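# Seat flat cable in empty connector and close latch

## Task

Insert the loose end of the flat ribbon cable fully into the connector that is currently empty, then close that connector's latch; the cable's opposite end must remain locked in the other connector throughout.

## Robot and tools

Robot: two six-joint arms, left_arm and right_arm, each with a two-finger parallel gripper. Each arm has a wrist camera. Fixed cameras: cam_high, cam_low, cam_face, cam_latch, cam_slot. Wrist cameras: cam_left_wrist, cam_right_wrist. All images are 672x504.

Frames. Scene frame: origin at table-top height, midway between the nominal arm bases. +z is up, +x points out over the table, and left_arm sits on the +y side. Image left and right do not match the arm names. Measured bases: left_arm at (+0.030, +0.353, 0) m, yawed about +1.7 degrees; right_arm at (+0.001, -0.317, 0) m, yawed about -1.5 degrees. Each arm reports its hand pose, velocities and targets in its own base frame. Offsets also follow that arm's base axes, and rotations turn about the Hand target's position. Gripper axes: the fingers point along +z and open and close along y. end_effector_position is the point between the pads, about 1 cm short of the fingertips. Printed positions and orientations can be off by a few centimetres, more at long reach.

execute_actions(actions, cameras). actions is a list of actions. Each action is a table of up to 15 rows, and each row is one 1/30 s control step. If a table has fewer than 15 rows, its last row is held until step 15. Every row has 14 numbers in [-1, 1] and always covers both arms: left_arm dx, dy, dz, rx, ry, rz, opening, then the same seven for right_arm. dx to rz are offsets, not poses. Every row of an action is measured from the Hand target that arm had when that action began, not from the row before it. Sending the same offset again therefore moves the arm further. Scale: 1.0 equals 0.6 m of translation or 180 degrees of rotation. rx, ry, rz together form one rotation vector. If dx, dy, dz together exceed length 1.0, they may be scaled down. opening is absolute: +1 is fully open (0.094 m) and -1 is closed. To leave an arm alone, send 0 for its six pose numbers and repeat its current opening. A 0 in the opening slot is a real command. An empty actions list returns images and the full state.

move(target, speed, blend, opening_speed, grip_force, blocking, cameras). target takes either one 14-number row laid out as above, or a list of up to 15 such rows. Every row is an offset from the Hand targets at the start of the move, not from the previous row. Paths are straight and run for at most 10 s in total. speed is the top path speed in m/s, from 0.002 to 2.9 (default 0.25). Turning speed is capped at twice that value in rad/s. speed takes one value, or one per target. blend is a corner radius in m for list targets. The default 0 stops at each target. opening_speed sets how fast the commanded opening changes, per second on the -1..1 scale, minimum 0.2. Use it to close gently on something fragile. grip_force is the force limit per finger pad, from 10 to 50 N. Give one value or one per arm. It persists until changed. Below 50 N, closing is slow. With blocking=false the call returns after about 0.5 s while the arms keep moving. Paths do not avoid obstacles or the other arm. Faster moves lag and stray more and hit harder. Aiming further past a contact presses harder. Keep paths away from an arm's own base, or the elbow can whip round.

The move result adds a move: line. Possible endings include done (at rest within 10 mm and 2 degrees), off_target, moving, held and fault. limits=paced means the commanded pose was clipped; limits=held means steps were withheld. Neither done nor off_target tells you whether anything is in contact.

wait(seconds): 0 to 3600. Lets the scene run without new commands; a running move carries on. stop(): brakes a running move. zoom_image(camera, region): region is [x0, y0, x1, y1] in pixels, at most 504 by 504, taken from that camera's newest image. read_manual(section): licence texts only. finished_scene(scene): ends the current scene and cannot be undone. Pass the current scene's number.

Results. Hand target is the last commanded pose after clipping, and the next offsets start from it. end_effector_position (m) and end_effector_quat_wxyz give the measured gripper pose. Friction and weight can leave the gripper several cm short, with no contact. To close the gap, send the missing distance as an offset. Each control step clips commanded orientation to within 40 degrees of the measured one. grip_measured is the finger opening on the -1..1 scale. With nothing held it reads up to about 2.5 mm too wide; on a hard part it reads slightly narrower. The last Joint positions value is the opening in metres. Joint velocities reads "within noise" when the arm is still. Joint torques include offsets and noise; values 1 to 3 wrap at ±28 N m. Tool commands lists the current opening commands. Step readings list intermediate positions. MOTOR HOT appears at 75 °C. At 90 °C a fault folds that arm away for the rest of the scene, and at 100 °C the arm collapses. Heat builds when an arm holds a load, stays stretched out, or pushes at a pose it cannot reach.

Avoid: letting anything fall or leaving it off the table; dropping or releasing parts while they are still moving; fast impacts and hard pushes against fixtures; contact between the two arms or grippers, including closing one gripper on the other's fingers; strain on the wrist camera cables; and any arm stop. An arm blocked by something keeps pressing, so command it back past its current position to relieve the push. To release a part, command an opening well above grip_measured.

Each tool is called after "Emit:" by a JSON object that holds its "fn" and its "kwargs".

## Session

Emit:
{"fn": "execute_actions", "kwargs": {"actions": []}}

Scene clock: 0.00 s.
left_arm: end_effector_position=(+0.4594, +0.0718, +0.3482) grip_measured=+1.000 end_effector_quat_wxyz=(+0.520, -0.230, +0.821, +0.057) | right_arm: end_effector_position=(+0.3916, -0.0221, +0.2397) grip_measured=+1.000 end_effector_quat_wxyz=(+0.520, +0.126, +0.841, -0.075)
Joint positions: left_arm=[0.035 1.531 1.617 -0.581 -0.308 -0.327 0.094] | right_arm=[0.098 1.201 0.918 -0.213 0.347 0.187 0.094]
Joint velocities: within noise
Joint torques (N m): no reading
Heat: left arm: 40 °C; right arm: 34 °C.
Hand target: left_arm +0.4575, +0.0723, +0.3597; +0.532, -0.231, +0.813, +0.055 | right_arm +0.3904, -0.0227, +0.2419; +0.520, +0.127, +0.841, -0.076
Tool commands: left_gripper/opening=+1.0 right_gripper/opening=+1.0

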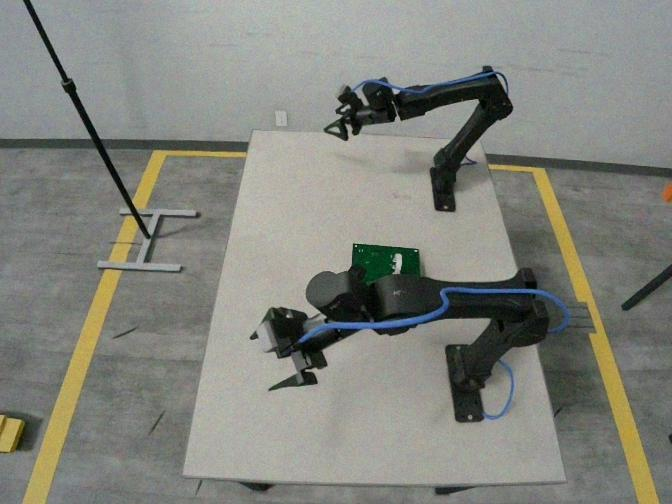

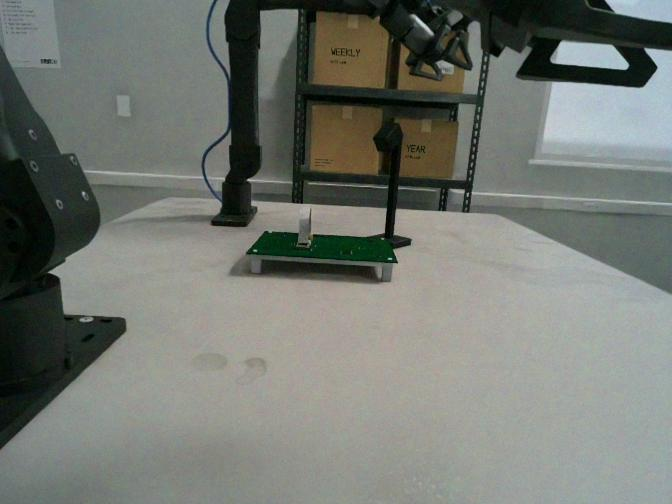

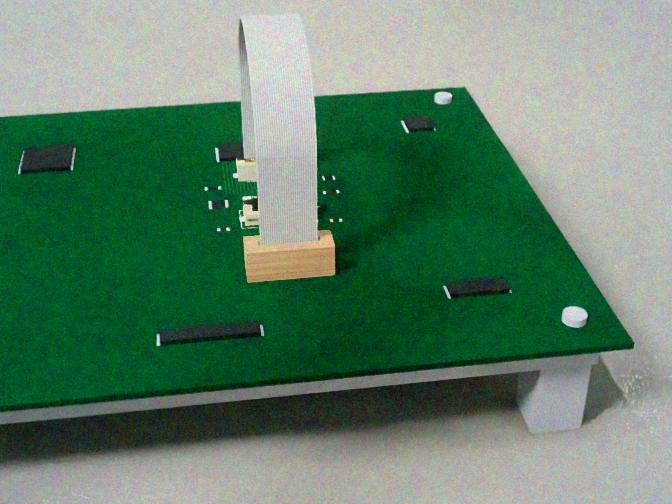

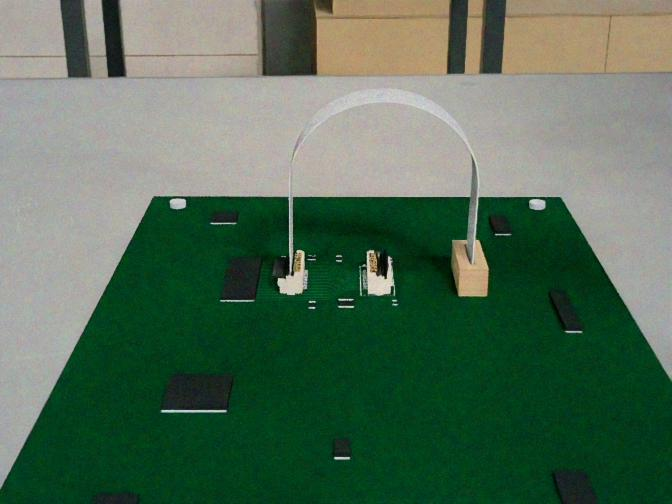

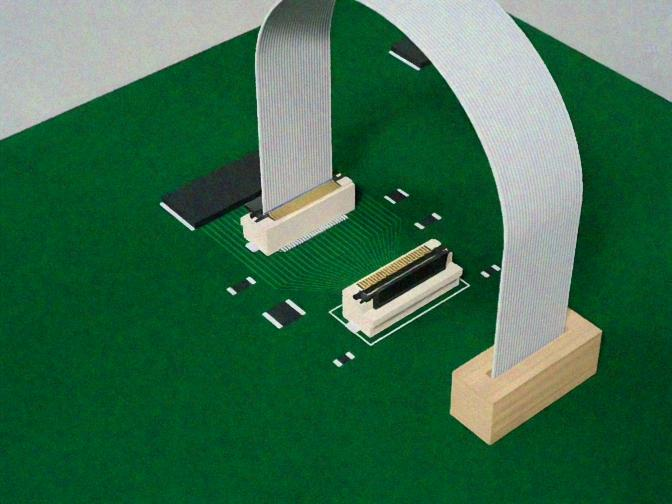

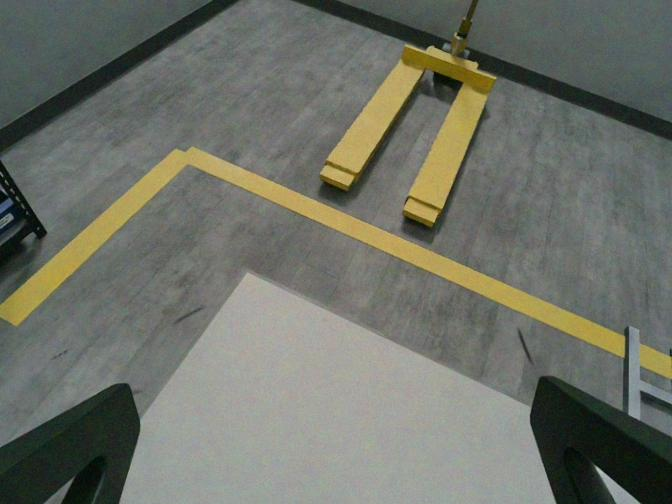

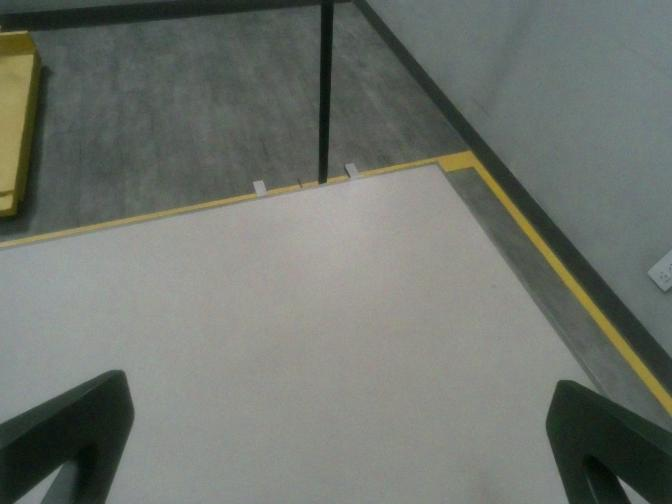

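Emit:
{"fn": "move", "kwargs": {"target": [0,0,0,0,0,0,1, -0.4473,0.6762,-0.2165,-0.0027,-0.0085,0.0862,-0.36], "speed": 0.25, "cameras": ["cam_face","cam_latch","cam_right_wrist"]}}

Scene clock: 39.37 s.
left_arm: end_effector_position=(+0.4594, +0.0718, +0.3482) grip_measured=+1.000 end_effector_quat_wxyz=(+0.520, -0.230, +0.821, +0.057) | right_arm: end_effector_position=(+0.1205, +0.3789, +0.1128) grip_measured=-0.358 end_effector_quat_wxyz=(+0.533, +0.008, +0.846, -0.004)
Joint positions: left_arm=[0.035 1.531 1.617 -0.581 -0.308 -0.327 0.094] | right_arm=[1.678 2.145 1.576 -1.256 1.108 1.856 0.03]
Joint torques (N m): left_arm=[0.01 -7.54 6.46 1.9 -0.11 -0.02] | right_arm=[-0.24 -9.02 9.26 -0.19 0.6 0.06]
Heat: left arm: 42 °C; right arm: 35 °C.
Hand target: left_arm +0.4575, +0.0723, +0.3597; +0.532, -0.231, +0.813, +0.055 | right_arm +0.1221, +0.3831, +0.1121; +0.537, +0.011, +0.843, -0.007
Off the commanded pose: left_arm 0.012 m, 2 deg | right_arm 0.004 m, 1 deg.
move: done

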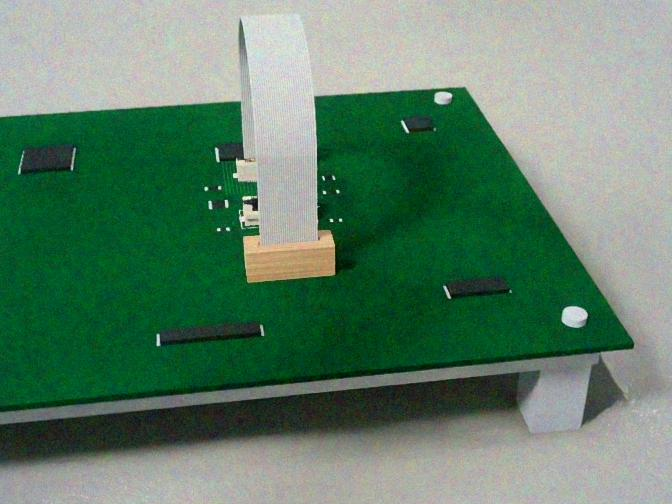

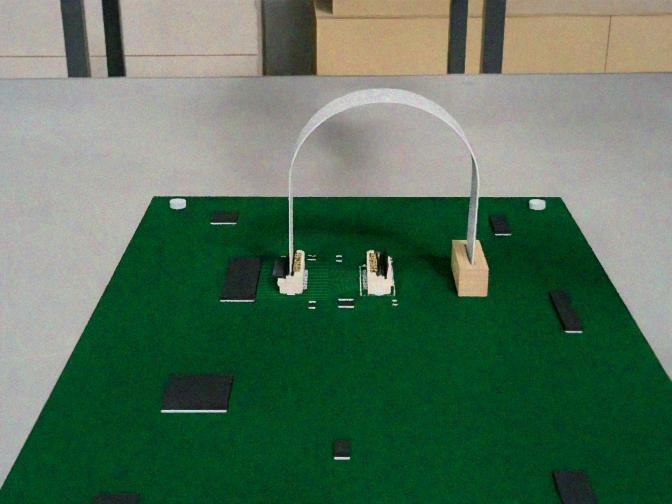

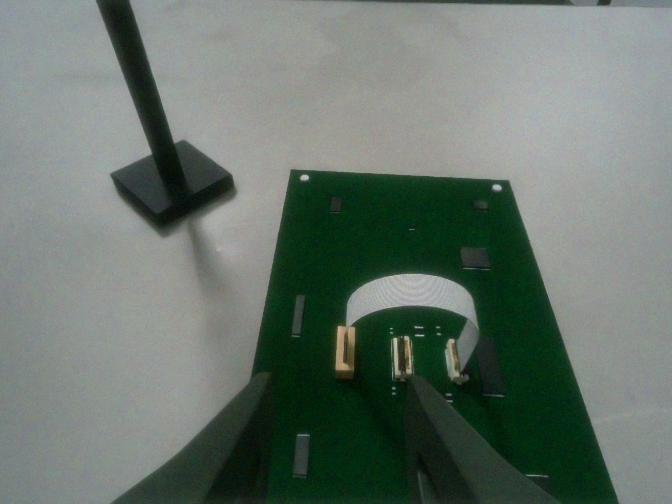

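Emit:
{"fn": "move", "kwargs": {"target": [0,0,0,0,0,0,1, 0.0698,-0.016,-0.0877,0,0,-0.0111,-0.45], "speed": 0.12, "cameras": ["cam_face","cam_latch","cam_right_wrist"]}}

Scene clock: 68.57 s.
left_arm: end_effector_position=(+0.4594, +0.0718, +0.3482) grip_measured=+1.000 end_effector_quat_wxyz=(+0.520, -0.230, +0.821, +0.057) | right_arm: end_effector_position=(+0.1608, +0.3784, +0.0655) grip_measured=-0.448 end_effector_quat_wxyz=(+0.527, +0.033, +0.849, -0.006)
Joint positions: left_arm=[0.035 1.531 1.617 -0.581 -0.308 -0.327 0.094] | right_arm=[1.57 2.182 1.449 -0.937 1.108 1.709 0.026]
Joint torques (N m): left_arm=[-0.01 -7.53 6.48 1.9 -0.11 -0.02] | right_arm=[-0.55 -10.03 4.22 0.35 0.71 -0.04]
Heat: left arm: 42 °C; right arm: 35 °C.
Hand target: left_arm +0.4575, +0.0723, +0.3597; +0.532, -0.231, +0.813, +0.055 | right_arm +0.1638, +0.3735, +0.0593; +0.537, +0.025, +0.843, -0.017
Off the commanded pose: left_arm 0.012 m, 2 deg | right_arm 0.008 m, 2 deg.
move: done

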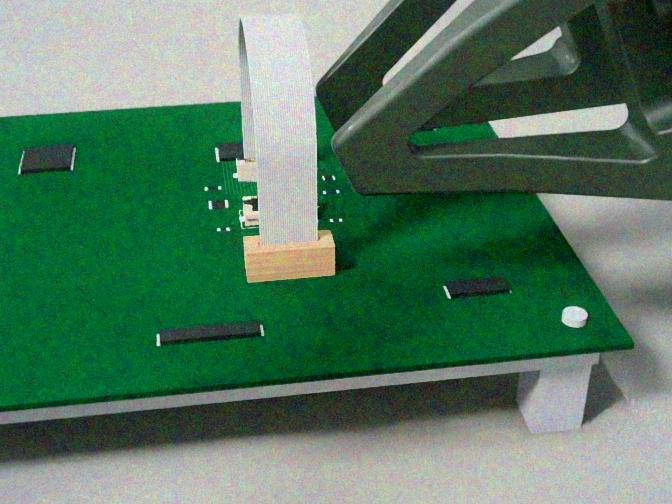

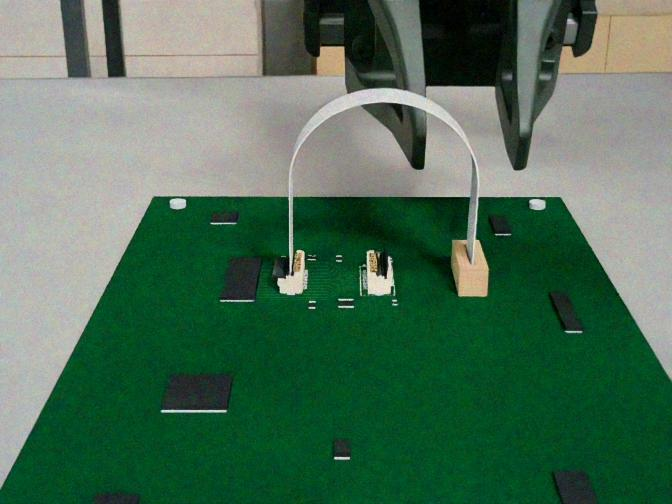

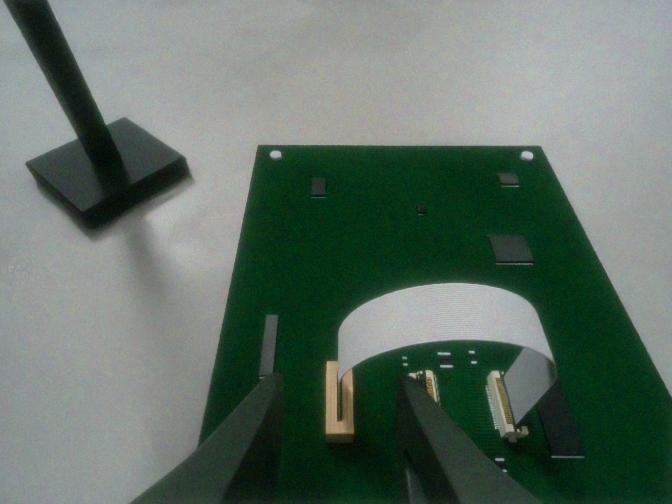

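Emit:
{"fn": "move", "kwargs": {"target": [0,0,0,0,0,0,1, 0.0277,0.0005,-0.0322,0,0,0.0044,-0.45], "speed": 0.1, "cameras": ["cam_face","cam_latch","cam_right_wrist"]}}

Emit:
{"fn": "zoom_image", "kwargs": {"camera": "cam_latch", "region": [390, 150, 570, 310]}}

Emit:
{"fn": "zoom_image", "kwargs": {"camera": "cam_face", "region": [200, 150, 360, 290]}}

Scene clock: 117.03 s.
left_arm: end_effector_position=(+0.4594, +0.0718, +0.3482) grip_measured=+1.000 end_effector_quat_wxyz=(+0.520, -0.230, +0.821, +0.057) | right_arm: end_effector_position=(+0.1782, +0.3800, +0.0466) grip_measured=-0.448 end_effector_quat_wxyz=(+0.528, +0.028, +0.849, -0.001)
Joint positions: left_arm=[0.035 1.531 1.617 -0.581 -0.308 -0.327 0.094] | right_arm=[1.525 2.187 1.371 -0.73 1.111 1.575 0.026]
Joint torques (N m): left_arm=[-0.01 -7.51 6.46 1.9 -0.11 -0.02] | right_arm=[-0.12 -9.81 4.15 0.53 0.72 -0.02]
Heat: left arm: 43 °C; right arm: 37 °C.
Hand target: left_arm +0.4575, +0.0723, +0.3597; +0.532, -0.231, +0.813, +0.055 | right_arm +0.1804, +0.3738, +0.0401; +0.537, +0.020, +0.843, -0.013
Off the commanded pose: left_arm 0.012 m, 2 deg | right_arm 0.009 m, 2 deg.
move: done

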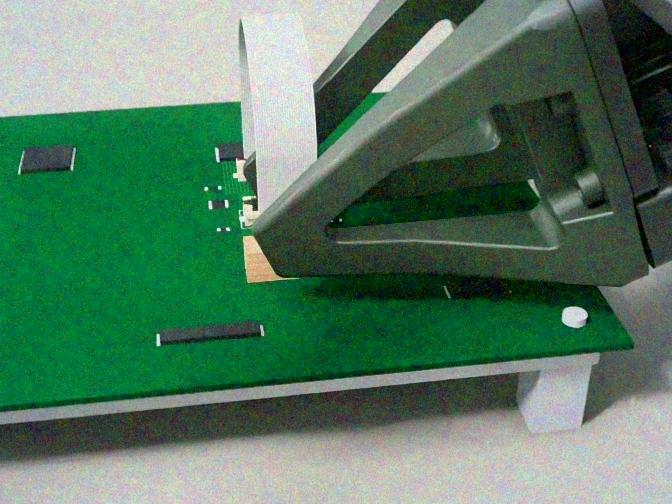

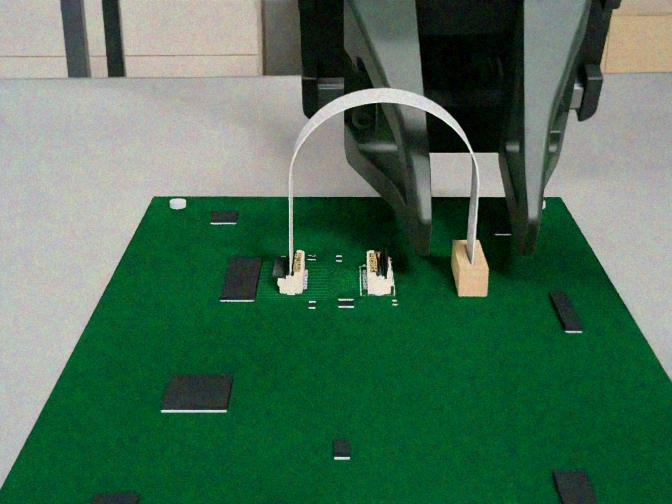

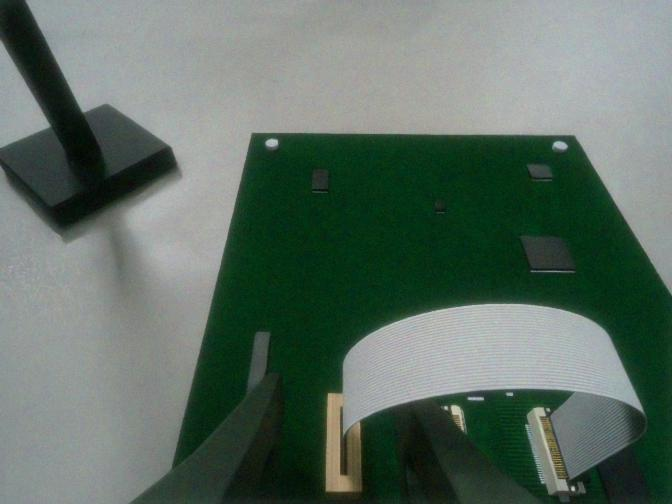

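Scaled by 2.800 from the camera's image (finer frame: 960x720).

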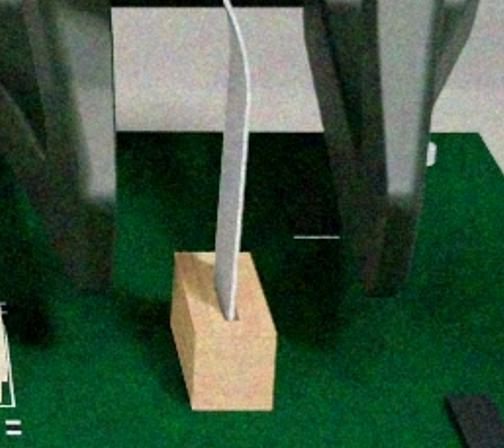

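Scaled by 3.150 from the camera's image (finer frame: 960x720).

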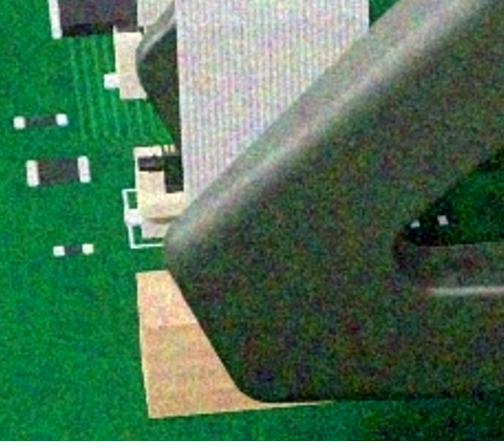

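Emit:
{"fn": "move", "kwargs": {"target": [0,0,0,0,0,0,1, 0,0,0.0167,0,0,0,-0.45], "speed": 0.05, "cameras": []}}

Scene clock: 133.80 s.
left_arm: end_effector_position=(+0.4594, +0.0718, +0.3482) grip_measured=+1.000 end_effector_quat_wxyz=(+0.520, -0.230, +0.821, +0.057) | right_arm: end_effector_position=(+0.1782, +0.3800, +0.0466) grip_measured=-0.448 end_effector_quat_wxyz=(+0.528, +0.026, +0.849, -0.001)
Joint positions: left_arm=[0.035 1.531 1.617 -0.581 -0.308 -0.327 0.094] | right_arm=[1.525 2.187 1.371 -0.73 1.111 1.571 0.026]
Joint torques (N m): left_arm=[-0.02 -7.53 6.48 1.9 -0.11 -0.02] | right_arm=[-0.14 -11.93 5.12 0.29 0.69 -0.02]
Heat: left arm: 43 °C; right arm: 37 °C.
Hand target: left_arm +0.4575, +0.0723, +0.3597; +0.532, -0.231, +0.813, +0.055 | right_arm +0.1804, +0.3738, +0.0501; +0.537, +0.020, +0.843, -0.013
Off the commanded pose: left_arm 0.012 m, 2 deg | right_arm 0.007 m, 2 deg.
move: done

Emit:
{"fn": "move", "kwargs": {"target": [0,0,0,0,0,0,1, 0,0,0.0117,0,0,0,-0.45], "speed": 0.05, "cameras": []}}

Scene clock: 139.60 s.
left_arm: end_effector_position=(+0.4594, +0.0718, +0.3482) grip_measured=+1.000 end_effector_quat_wxyz=(+0.520, -0.230, +0.821, +0.057) | right_arm: end_effector_position=(+0.1781, +0.3767, +0.0466) grip_measured=-0.448 end_effector_quat_wxyz=(+0.528, +0.020, +0.849, -0.011)
Joint positions: left_arm=[0.035 1.531 1.617 -0.581 -0.308 -0.327 0.094] | right_arm=[1.525 2.187 1.371 -0.752 1.112 1.569 0.026]
Joint torques (N m): left_arm=[0.01 -7.54 6.49 1.89 -0.11 -0.02] | right_arm=[-0.13 -13.26 5.9 0.19 0.75 -0.01]
Heat: left arm: 43 °C; right arm: 37 °C.
Hand target: left_arm +0.4575, +0.0723, +0.3597; +0.532, -0.231, +0.813, +0.055 | right_arm +0.1804, +0.3738, +0.0571; +0.537, +0.020, +0.843, -0.013
Off the commanded pose: left_arm 0.012 m, 2 deg | right_arm 0.011 m, 1 deg.
move: off_target (right_arm)

Emit:
{"fn": "move", "kwargs": {"target": [0,0,0,0,0,0,1, 0,0.0157,-0.0192,0,0,0,-0.45], "speed": 0.05, "cameras": ["cam_latch","cam_right_wrist"]}}

Emit:
{"fn": "zoom_image", "kwargs": {"camera": "cam_latch", "region": [390, 150, 570, 310]}}

Scene clock: 160.17 s.
left_arm: end_effector_position=(+0.4594, +0.0718, +0.3482) grip_measured=+1.000 end_effector_quat_wxyz=(+0.520, -0.230, +0.821, +0.057) | right_arm: end_effector_position=(+0.1781, +0.3775, +0.0453) grip_measured=-0.448 end_effector_quat_wxyz=(+0.528, +0.019, +0.849, -0.012)
Joint positions: left_arm=[0.035 1.531 1.617 -0.581 -0.308 -0.327 0.094] | right_arm=[1.525 2.193 1.376 -0.752 1.112 1.569 0.026]
Joint torques (N m): left_arm=[-0.01 -7.53 6.45 1.9 -0.11 -0.02] | right_arm=[-0.12 -9.16 8.92 0.38 0.76 -0.01]
Heat: left arm: 43 °C; right arm: 38 °C.
Hand target: left_arm +0.4575, +0.0723, +0.3597; +0.532, -0.231, +0.813, +0.055 | right_arm +0.1804, +0.3832, +0.0456; +0.537, +0.020, +0.843, -0.013
Off the commanded pose: left_arm 0.012 m, 2 deg | right_arm 0.006 m, 1 deg.
move: done

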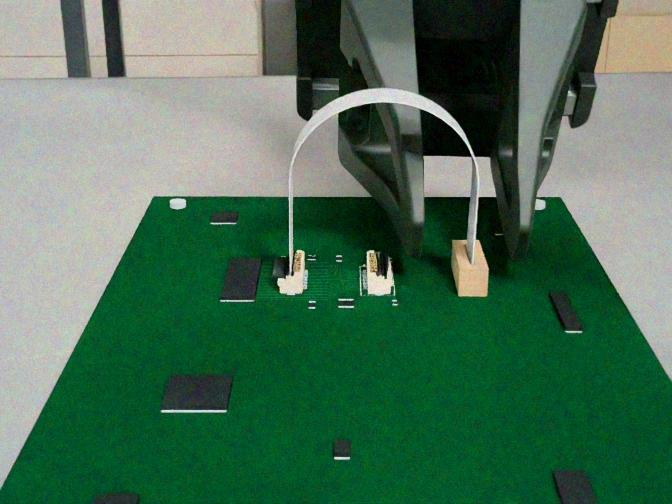

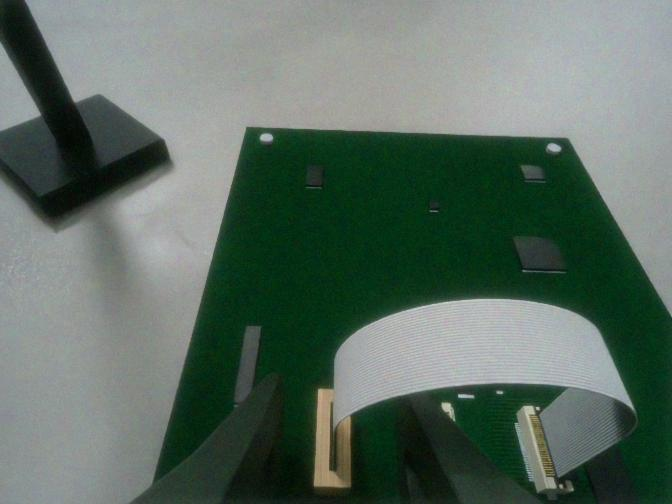

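Scaled by 2.800 from the camera's image (finer frame: 960x720).

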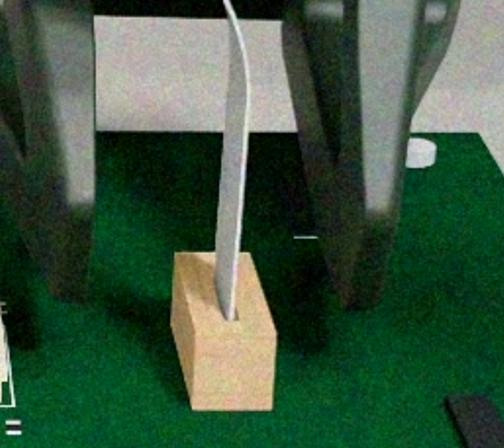

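Emit:
{"fn": "move", "kwargs": {"target": [0,0,0,0,0,0,1, 0,0.0033,0.0033,0,0,0,-0.45], "speed": 0.05, "cameras": []}}

Scene clock: 172.50 s.
left_arm: end_effector_position=(+0.4594, +0.0718, +0.3482) grip_measured=+1.000 end_effector_quat_wxyz=(+0.520, -0.230, +0.821, +0.057) | right_arm: end_effector_position=(+0.1783, +0.3813, +0.0478) grip_measured=-0.448 end_effector_quat_wxyz=(+0.528, +0.022, +0.849, -0.007)
Joint positions: left_arm=[0.035 1.531 1.617 -0.581 -0.308 -0.327 0.094] | right_arm=[1.525 2.195 1.39 -0.753 1.112 1.569 0.026]
Joint torques (N m): left_arm=[-0.01 -7.51 6.48 1.91 -0.11 -0.02] | right_arm=[-0.06 -9.07 8.7 0.28 0.73 0.01]
Heat: left arm: 43 °C; right arm: 38 °C.
Hand target: left_arm +0.4575, +0.0723, +0.3597; +0.532, -0.231, +0.813, +0.055 | right_arm +0.1804, +0.3852, +0.0476; +0.537, +0.020, +0.843, -0.013
Off the commanded pose: left_arm 0.012 m, 2 deg | right_arm 0.004 m, 1 deg.
move: done

Emit:
{"fn": "move", "kwargs": {"target": [0,0,0,0,0,0,1, 0,-0.0123,0.007,0,0,0,-0.45], "speed": 0.05, "cameras": []}}

Scene clock: 181.50 s.
left_arm: end_effector_position=(+0.4594, +0.0718, +0.3482) grip_measured=+1.000 end_effector_quat_wxyz=(+0.520, -0.230, +0.821, +0.057) | right_arm: end_effector_position=(+0.1783, +0.3813, +0.0478) grip_measured=-0.448 end_effector_quat_wxyz=(+0.528, +0.022, +0.849, -0.007)
Joint positions: left_arm=[0.035 1.531 1.617 -0.581 -0.308 -0.327 0.094] | right_arm=[1.525 2.195 1.39 -0.753 1.112 1.569 0.026]
Joint torques (N m): left_arm=[-0.02 -7.53 6.46 1.89 -0.11 -0.02] | right_arm=[-0.01 -11.77 5.64 0.28 0.74 0.02]
Heat: left arm: 43 °C; right arm: 38 °C.
Hand target: left_arm +0.4575, +0.0723, +0.3597; +0.532, -0.231, +0.813, +0.055 | right_arm +0.1804, +0.3778, +0.0518; +0.537, +0.020, +0.843, -0.013
Off the commanded pose: left_arm 0.012 m, 2 deg | right_arm 0.006 m, 1 deg.
move: done

Emit:
{"fn": "move", "kwargs": {"target": [0,0,0,0,0,0,1, 0,-0.0042,0.005,0,0,0,-0.45], "speed": 0.05, "cameras": []}}

Scene clock: 186.03 s.
left_arm: end_effector_position=(+0.4594, +0.0718, +0.3482) grip_measured=+1.000 end_effector_quat_wxyz=(+0.520, -0.230, +0.821, +0.057) | right_arm: end_effector_position=(+0.1783, +0.3813, +0.0478) grip_measured=-0.448 end_effector_quat_wxyz=(+0.528, +0.022, +0.849, -0.007)
Joint positions: left_arm=[0.035 1.531 1.617 -0.581 -0.308 -0.327 0.094] | right_arm=[1.525 2.195 1.39 -0.753 1.112 1.569 0.026]
Joint torques (N m): left_arm=[-0.01 -7.51 6.48 1.9 -0.1 -0.02] | right_arm=[-0.1 -13.24 4.71 0.27 0.74 -0.02]
Heat: left arm: 43 °C; right arm: 38 °C.
Hand target: left_arm +0.4575, +0.0723, +0.3597; +0.532, -0.231, +0.813, +0.055 | right_arm +0.1804, +0.3753, +0.0548; +0.537, +0.020, +0.843, -0.013
Off the commanded pose: left_arm 0.012 m, 2 deg | right_arm 0.009 m, 1 deg.
move: done

Emit:
{"fn": "move", "kwargs": {"target": [0,0,0,0,0,0,1, 0,-0.0033,0.002,0,0,0,-0.45], "speed": 0.05, "cameras": []}}

Scene clock: 190.30 s.
left_arm: end_effector_position=(+0.4594, +0.0718, +0.3482) grip_measured=+1.000 end_effector_quat_wxyz=(+0.520, -0.230, +0.821, +0.057) | right_arm: end_effector_position=(+0.1783, +0.3813, +0.0478) grip_measured=-0.448 end_effector_quat_wxyz=(+0.528, +0.022, +0.849, -0.007)
Joint positions: left_arm=[0.035 1.531 1.617 -0.581 -0.308 -0.327 0.094] | right_arm=[1.525 2.195 1.39 -0.753 1.112 1.569 0.026]
Joint torques (N m): left_arm=[-0.02 -7.53 6.46 1.9 -0.11 -0.02] | right_arm=[-0.27 -14.01 3.9 0.26 0.73 0.01]
Heat: left arm: 43 °C; right arm: 38 °C.
Hand target: left_arm +0.4575, +0.0723, +0.3597; +0.532, -0.231, +0.813, +0.055 | right_arm +0.1804, +0.3733, +0.0560; +0.537, +0.020, +0.843, -0.013
Off the commanded pose: left_arm 0.012 m, 2 deg | right_arm 0.012 m, 1 deg.
move: off_target (right_arm)

Emit:
{"fn": "move", "kwargs": {"target": [0,0,0,0,0,0,1, 0,-0.0033,0.0015,0,0,0,-0.45], "speed": 0.05, "cameras": []}}

Scene clock: 193.93 s.
left_arm: end_effector_position=(+0.4594, +0.0718, +0.3482) grip_measured=+1.000 end_effector_quat_wxyz=(+0.520, -0.230, +0.821, +0.057) | right_arm: end_effector_position=(+0.1782, +0.3776, +0.0459) grip_measured=-0.448 end_effector_quat_wxyz=(+0.528, +0.019, +0.849, -0.011)
Joint positions: left_arm=[0.035 1.531 1.617 -0.581 -0.308 -0.327 0.094] | right_arm=[1.525 2.192 1.376 -0.753 1.112 1.569 0.026]
Joint torques (N m): left_arm=[-0.01 -7.54 6.48 1.9 -0.11 -0.02] | right_arm=[-0.14 -14.28 4.16 0.27 0.74 -0.01]
Heat: left arm: 43 °C; right arm: 39 °C.
Hand target: left_arm +0.4575, +0.0723, +0.3597; +0.532, -0.231, +0.813, +0.055 | right_arm +0.1804, +0.3713, +0.0568; +0.537, +0.020, +0.843, -0.013
Off the commanded pose: left_arm 0.012 m, 2 deg | right_arm 0.013 m, 1 deg.
move: off_target (right_arm)

Emit:
{"fn": "move", "kwargs": {"target": [0,0,0,0,0,0,1, 0,0.002,0.004,0,0,0,-0.45], "speed": 0.05, "cameras": []}}

Scene clock: 200.10 s.
left_arm: end_effector_position=(+0.4594, +0.0718, +0.3482) grip_measured=+1.000 end_effector_quat_wxyz=(+0.520, -0.230, +0.821, +0.057) | right_arm: end_effector_position=(+0.1781, +0.3771, +0.0459) grip_measured=-0.448 end_effector_quat_wxyz=(+0.528, +0.018, +0.849, -0.013)
Joint positions: left_arm=[0.035 1.531 1.617 -0.581 -0.308 -0.327 0.094] | right_arm=[1.525 2.192 1.376 -0.756 1.112 1.569 0.026]
Joint torques (N m): left_arm=[-0.02 -7.54 6.48 1.9 -0.11 -0.02] | right_arm=[-0.18 -14.38 5.04 0.19 0.7 0.03]
Heat: left arm: 43 °C; right arm: 38 °C.
Hand target: left_arm +0.4575, +0.0723, +0.3597; +0.532, -0.231, +0.813, +0.055 | right_arm +0.1804, +0.3726, +0.0592; +0.537, +0.020, +0.843, -0.013
Off the commanded pose: left_arm 0.012 m, 2 deg | right_arm 0.014 m, 1 deg.
move: off_target (right_arm)

Emit:
{"fn": "move", "kwargs": {"target": [[0,0,0,0,0,0,1, -0.0973,0.0173,0.088,0,0,0,-0.45],[0,0,0,0,0,0,1, -0.0277,0.0015,0.0002,0,0,0,-0.45],[0,0,0,0,0,0,1, 0,0,-0.0298,0,0,0,-0.45]], "speed": 0.12, "cameras": ["cam_face","cam_latch","cam_right_wrist"]}}

Emit:
{"fn": "zoom_image", "kwargs": {"camera": "cam_latch", "region": [390, 150, 570, 310]}}

Scene clock: 233.37 s.
left_arm: end_effector_position=(+0.4594, +0.0718, +0.3482) grip_measured=+1.000 end_effector_quat_wxyz=(+0.520, -0.230, +0.821, +0.057) | right_arm: end_effector_position=(+0.1786, +0.3788, +0.0497) grip_measured=-0.448 end_effector_quat_wxyz=(+0.528, +0.029, +0.849, +0.001)
Joint positions: left_arm=[0.035 1.531 1.617 -0.581 -0.308 -0.327 0.094] | right_arm=[1.524 2.175 1.366 -0.731 1.112 1.574 0.026]
Joint torques (N m): left_arm=[0.01 -7.53 6.46 1.91 -0.11 -0.02] | right_arm=[0.05 -9.43 4.3 0.52 0.73 -0.03]
Heat: left arm: 44 °C; right arm: 38 °C.
Hand target: left_arm +0.4575, +0.0723, +0.3597; +0.532, -0.231, +0.813, +0.055 | right_arm +0.1805, +0.3726, +0.0414; +0.537, +0.020, +0.843, -0.013
Off the commanded pose: left_arm 0.012 m, 2 deg | right_arm 0.011 m, 2 deg.
move: off_target (right_arm)

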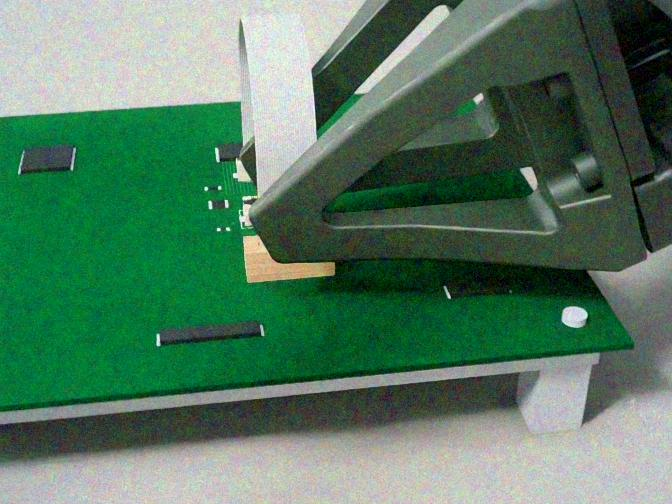

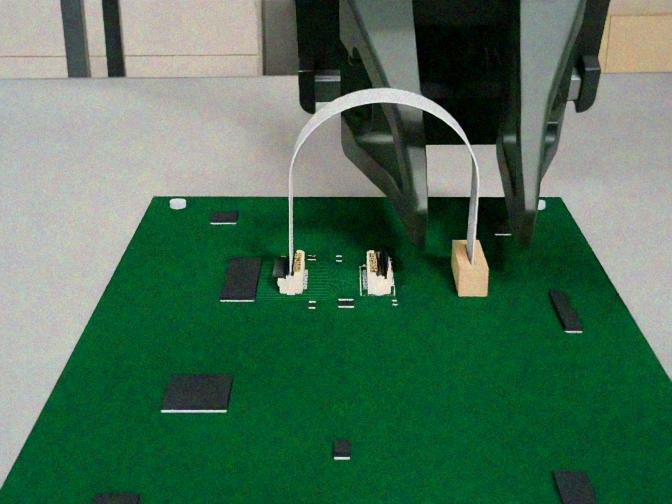

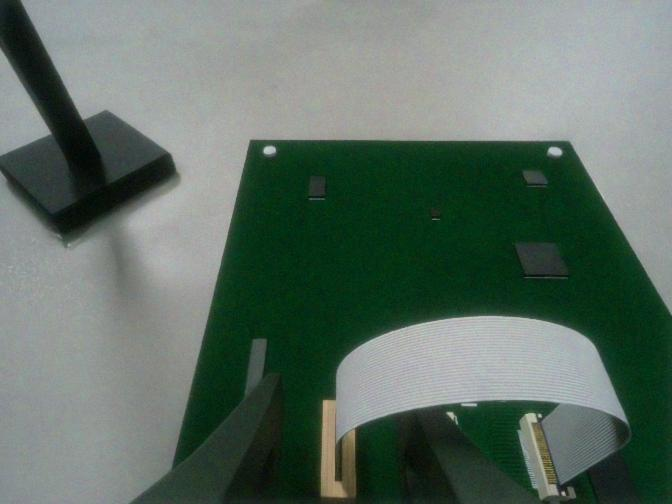

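Scaled by 2.800 from the camera's image (finer frame: 960x720).

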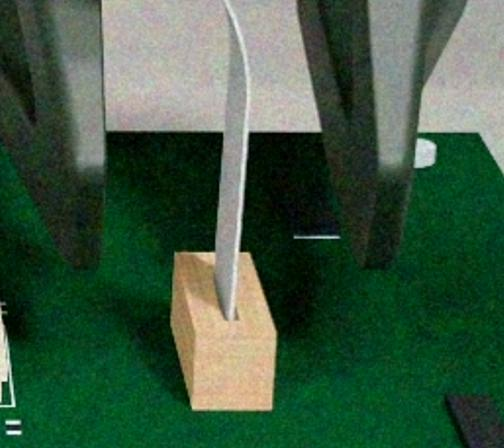

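Emit:
{"fn": "move", "kwargs": {"target": [0,0,0,0,0,0,1, 0,0,0,0,0,0,-1], "speed": 0.05, "grip_force": [50, 20], "opening_speed": 0.4, "cameras": ["cam_face","cam_latch","cam_slot"]}}

Emit:
{"fn": "zoom_image", "kwargs": {"camera": "cam_slot", "region": [400, 220, 640, 460]}}

Emit:
{"fn": "zoom_image", "kwargs": {"camera": "cam_latch", "region": [390, 150, 570, 310]}}

Scene clock: 245.47 s.
left_arm: end_effector_position=(+0.4594, +0.0718, +0.3482) grip_measured=+1.000 end_effector_quat_wxyz=(+0.520, -0.230, +0.821, +0.057) | right_arm: end_effector_position=(+0.1786, +0.3792, +0.0497) grip_measured=-0.986 end_effector_quat_wxyz=(+0.528, +0.029, +0.849, +0.002)
Joint positions: left_arm=[0.035 1.531 1.617 -0.581 -0.308 -0.327 0.094] | right_arm=[1.524 2.175 1.366 -0.729 1.112 1.572 0.001]
Joint torques (N m): left_arm=[-0.01 -7.54 6.48 1.91 -0.11 -0.02] | right_arm=[0.01 -9.59 4.05 0.57 0.72 0.01]
Heat: left arm: 44 °C; right arm: 38 °C.
Hand target: left_arm +0.4575, +0.0723, +0.3597; +0.532, -0.231, +0.813, +0.055 | right_arm +0.1805, +0.3726, +0.0414; +0.537, +0.020, +0.843, -0.013
Off the commanded pose: left_arm 0.012 m, 2 deg | right_arm 0.011 m, 2 deg.
grip_force (N): 50, 20
move: done

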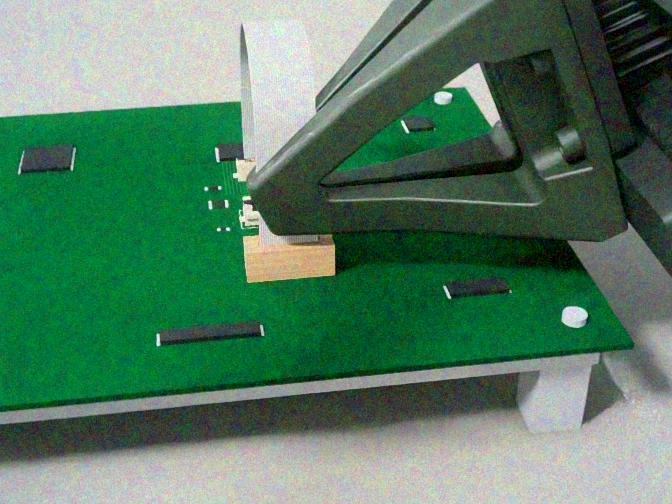

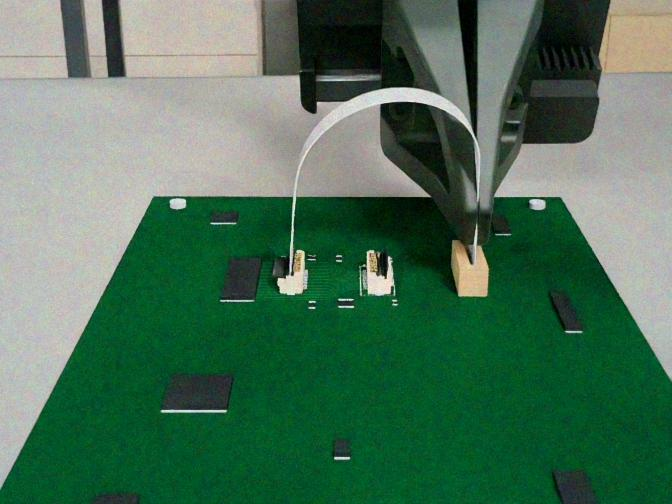

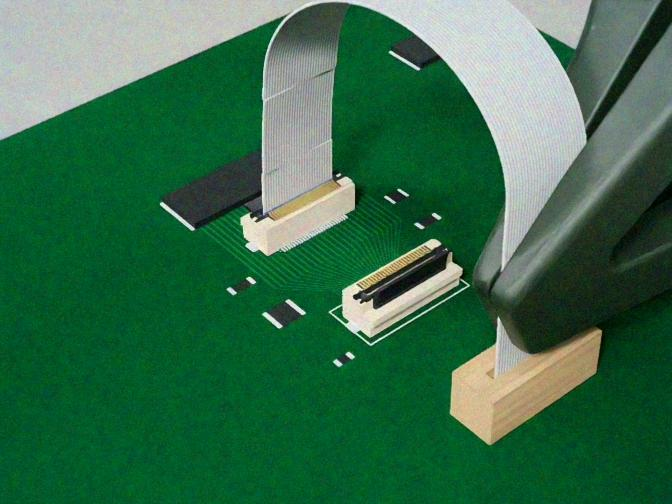

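Scaled by 2.100 from the camera's image (finer frame: 960x720).

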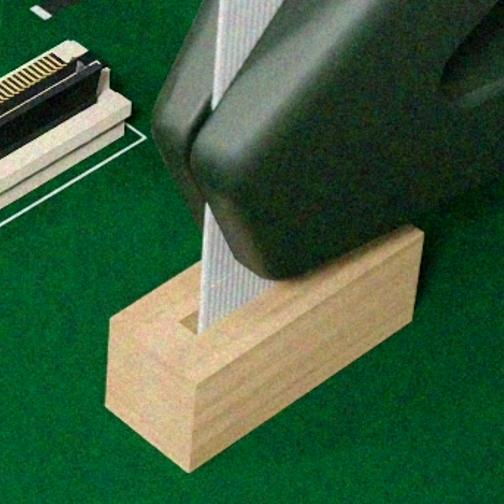

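Scaled by 2.800 from the camera's image (finer frame: 960x720).

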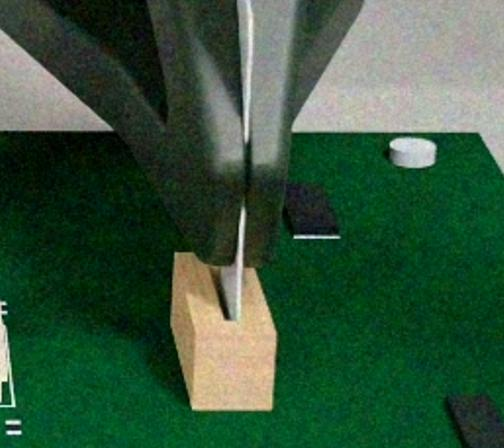

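Emit:
{"fn": "move", "kwargs": {"target": [0,0,0,0,0,0,1, -0.0017,0.0173,0.0743,0,0,0,-1], "speed": 0.05, "cameras": ["cam_face","cam_latch","cam_slot"]}}

Emit:
{"fn": "zoom_image", "kwargs": {"camera": "cam_latch", "region": [360, 130, 520, 310]}}

Scene clock: 259.67 s.
left_arm: end_effector_position=(+0.4594, +0.0718, +0.3482) grip_measured=+1.000 end_effector_quat_wxyz=(+0.520, -0.230, +0.821, +0.057) | right_arm: end_effector_position=(+0.1785, +0.3757, +0.0660) grip_measured=-0.986 end_effector_quat_wxyz=(+0.527, +0.007, +0.849, -0.032)
Joint positions: left_arm=[0.035 1.531 1.617 -0.581 -0.308 -0.327 0.094] | right_arm=[1.524 2.171 1.432 -0.876 1.112 1.567 0.001]
Joint torques (N m): left_arm=[-0.01 -7.53 6.45 1.9 -0.11 -0.02] | right_arm=[0.03 -14 9.36 0.12 0.74 0.06]
Heat: left arm: 44 °C; right arm: 38 °C.
Hand target: left_arm +0.4575, +0.0723, +0.3597; +0.532, -0.231, +0.813, +0.055 | right_arm +0.1795, +0.3829, +0.0859; +0.537, +0.020, +0.843, -0.013
Off the commanded pose: left_arm 0.012 m, 2 deg | right_arm 0.021 m, 3 deg.
grip_force (N): 50, 20
move: off_target (right_arm)

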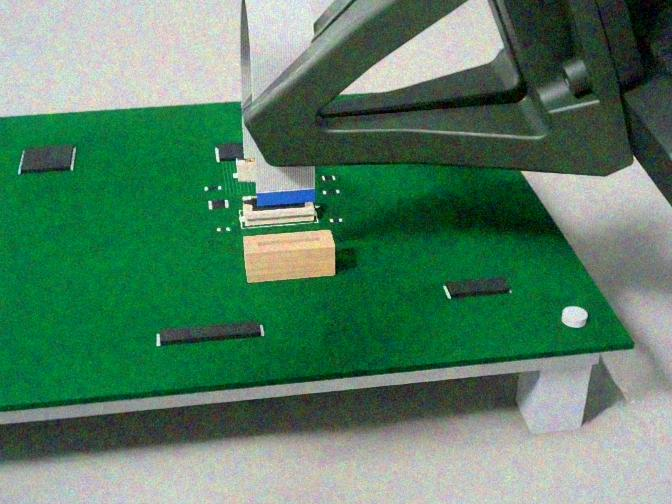

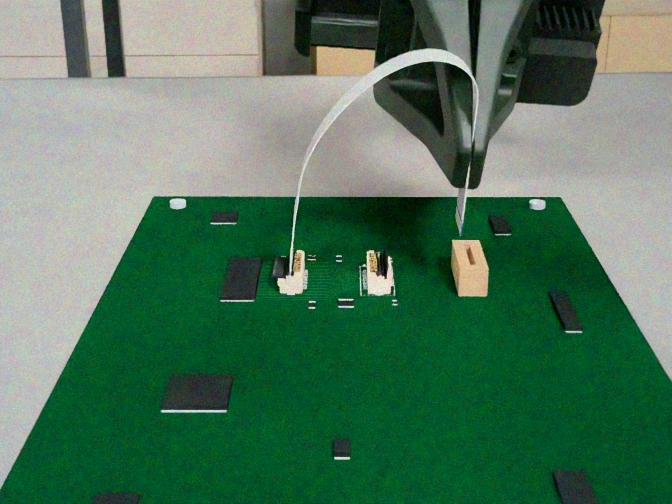

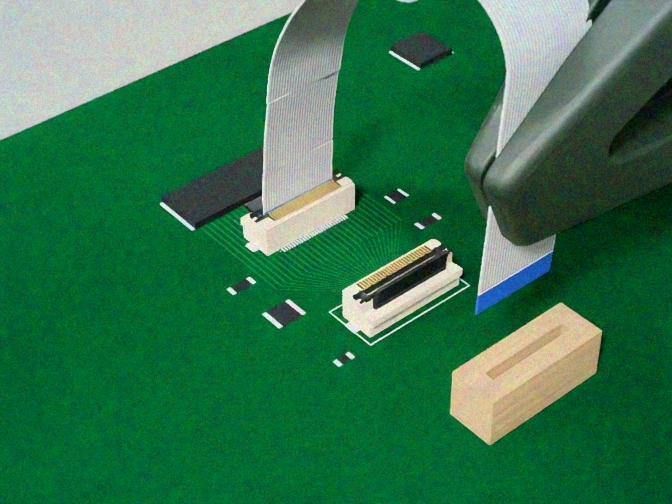

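Scaled by 2.800 from the camera's image (finer frame: 960x720).

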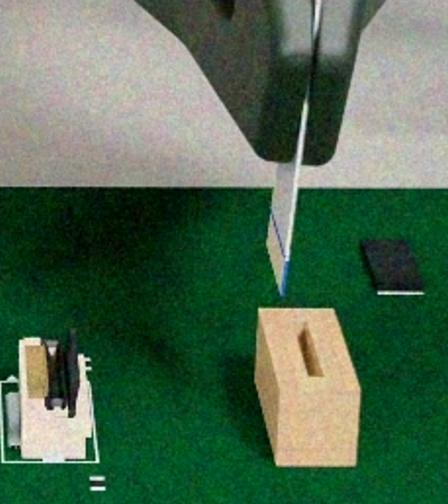

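Emit:
{"fn": "move", "kwargs": {"target": [0,0,0,0,0,0,1, -0.0013,-0.0527,-0.0057,0.0083,0,0,-1], "speed": 0.06, "cameras": ["cam_face","cam_latch","cam_slot"]}}

Emit:
{"fn": "zoom_image", "kwargs": {"camera": "cam_latch", "region": [340, 150, 440, 310]}}

Emit:
{"fn": "zoom_image", "kwargs": {"camera": "cam_face", "region": [225, 95, 325, 235]}}

Scene clock: 286.50 s.
left_arm: end_effector_position=(+0.4594, +0.0718, +0.3482) grip_measured=+1.000 end_effector_quat_wxyz=(+0.520, -0.230, +0.821, +0.057) | right_arm: end_effector_position=(+0.1775, +0.3545, +0.0739) grip_measured=-0.986 end_effector_quat_wxyz=(+0.528, +0.023, +0.849, -0.009)
Joint positions: left_arm=[0.035 1.531 1.617 -0.581 -0.308 -0.327 0.094] | right_arm=[1.524 2.062 1.292 -0.798 1.112 1.577 0.001]
Joint torques (N m): left_arm=[-0.01 -7.53 6.46 1.9 -0.11 -0.02] | right_arm=[0.03 -13.11 4.46 0.48 0.74 0.03]
Heat: left arm: 44 °C; right arm: 40 °C.
Hand target: left_arm +0.4575, +0.0723, +0.3597; +0.532, -0.231, +0.813, +0.055 | right_arm +0.1787, +0.3514, +0.0825; +0.537, +0.027, +0.843, -0.002
Off the commanded pose: left_arm 0.012 m, 2 deg | right_arm 0.009 m, 2 deg.
grip_force (N): 50, 20
move: done

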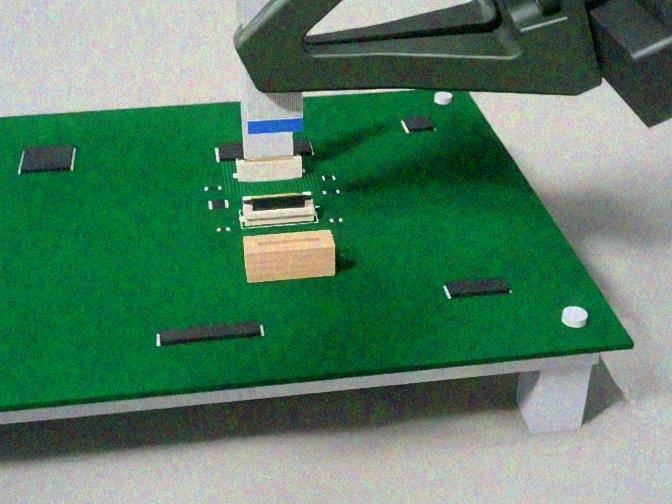

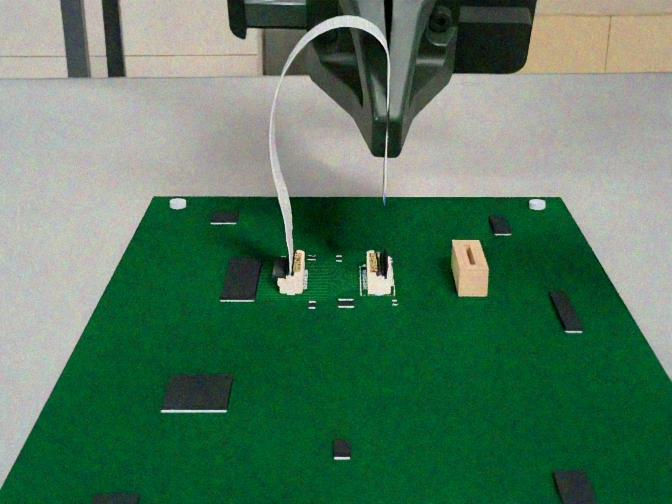

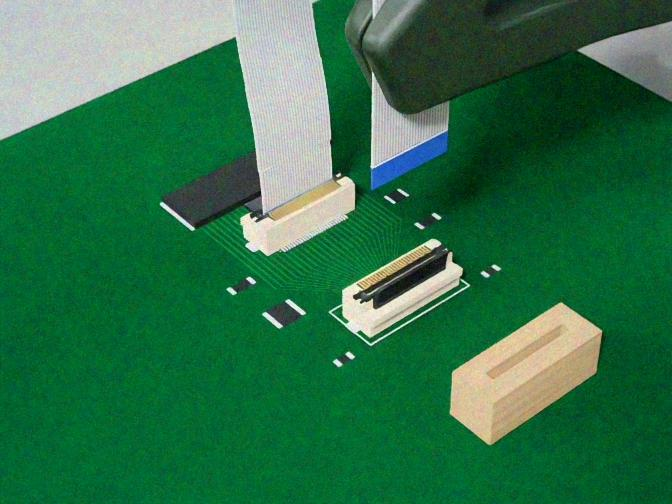

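Scaled by 3.150 from the camera's image (finer frame: 960x720).

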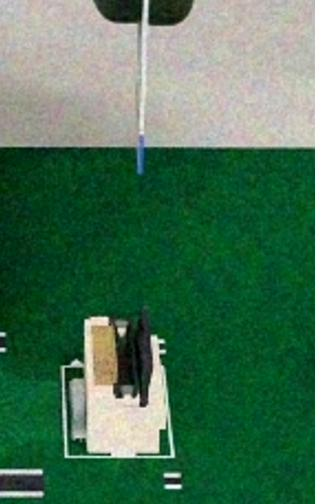

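Scaled by 3.600 from the camera's image (finer frame: 960x720).

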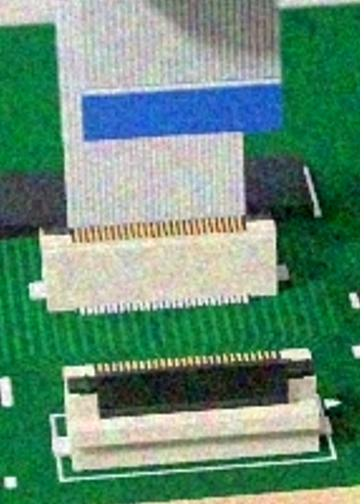

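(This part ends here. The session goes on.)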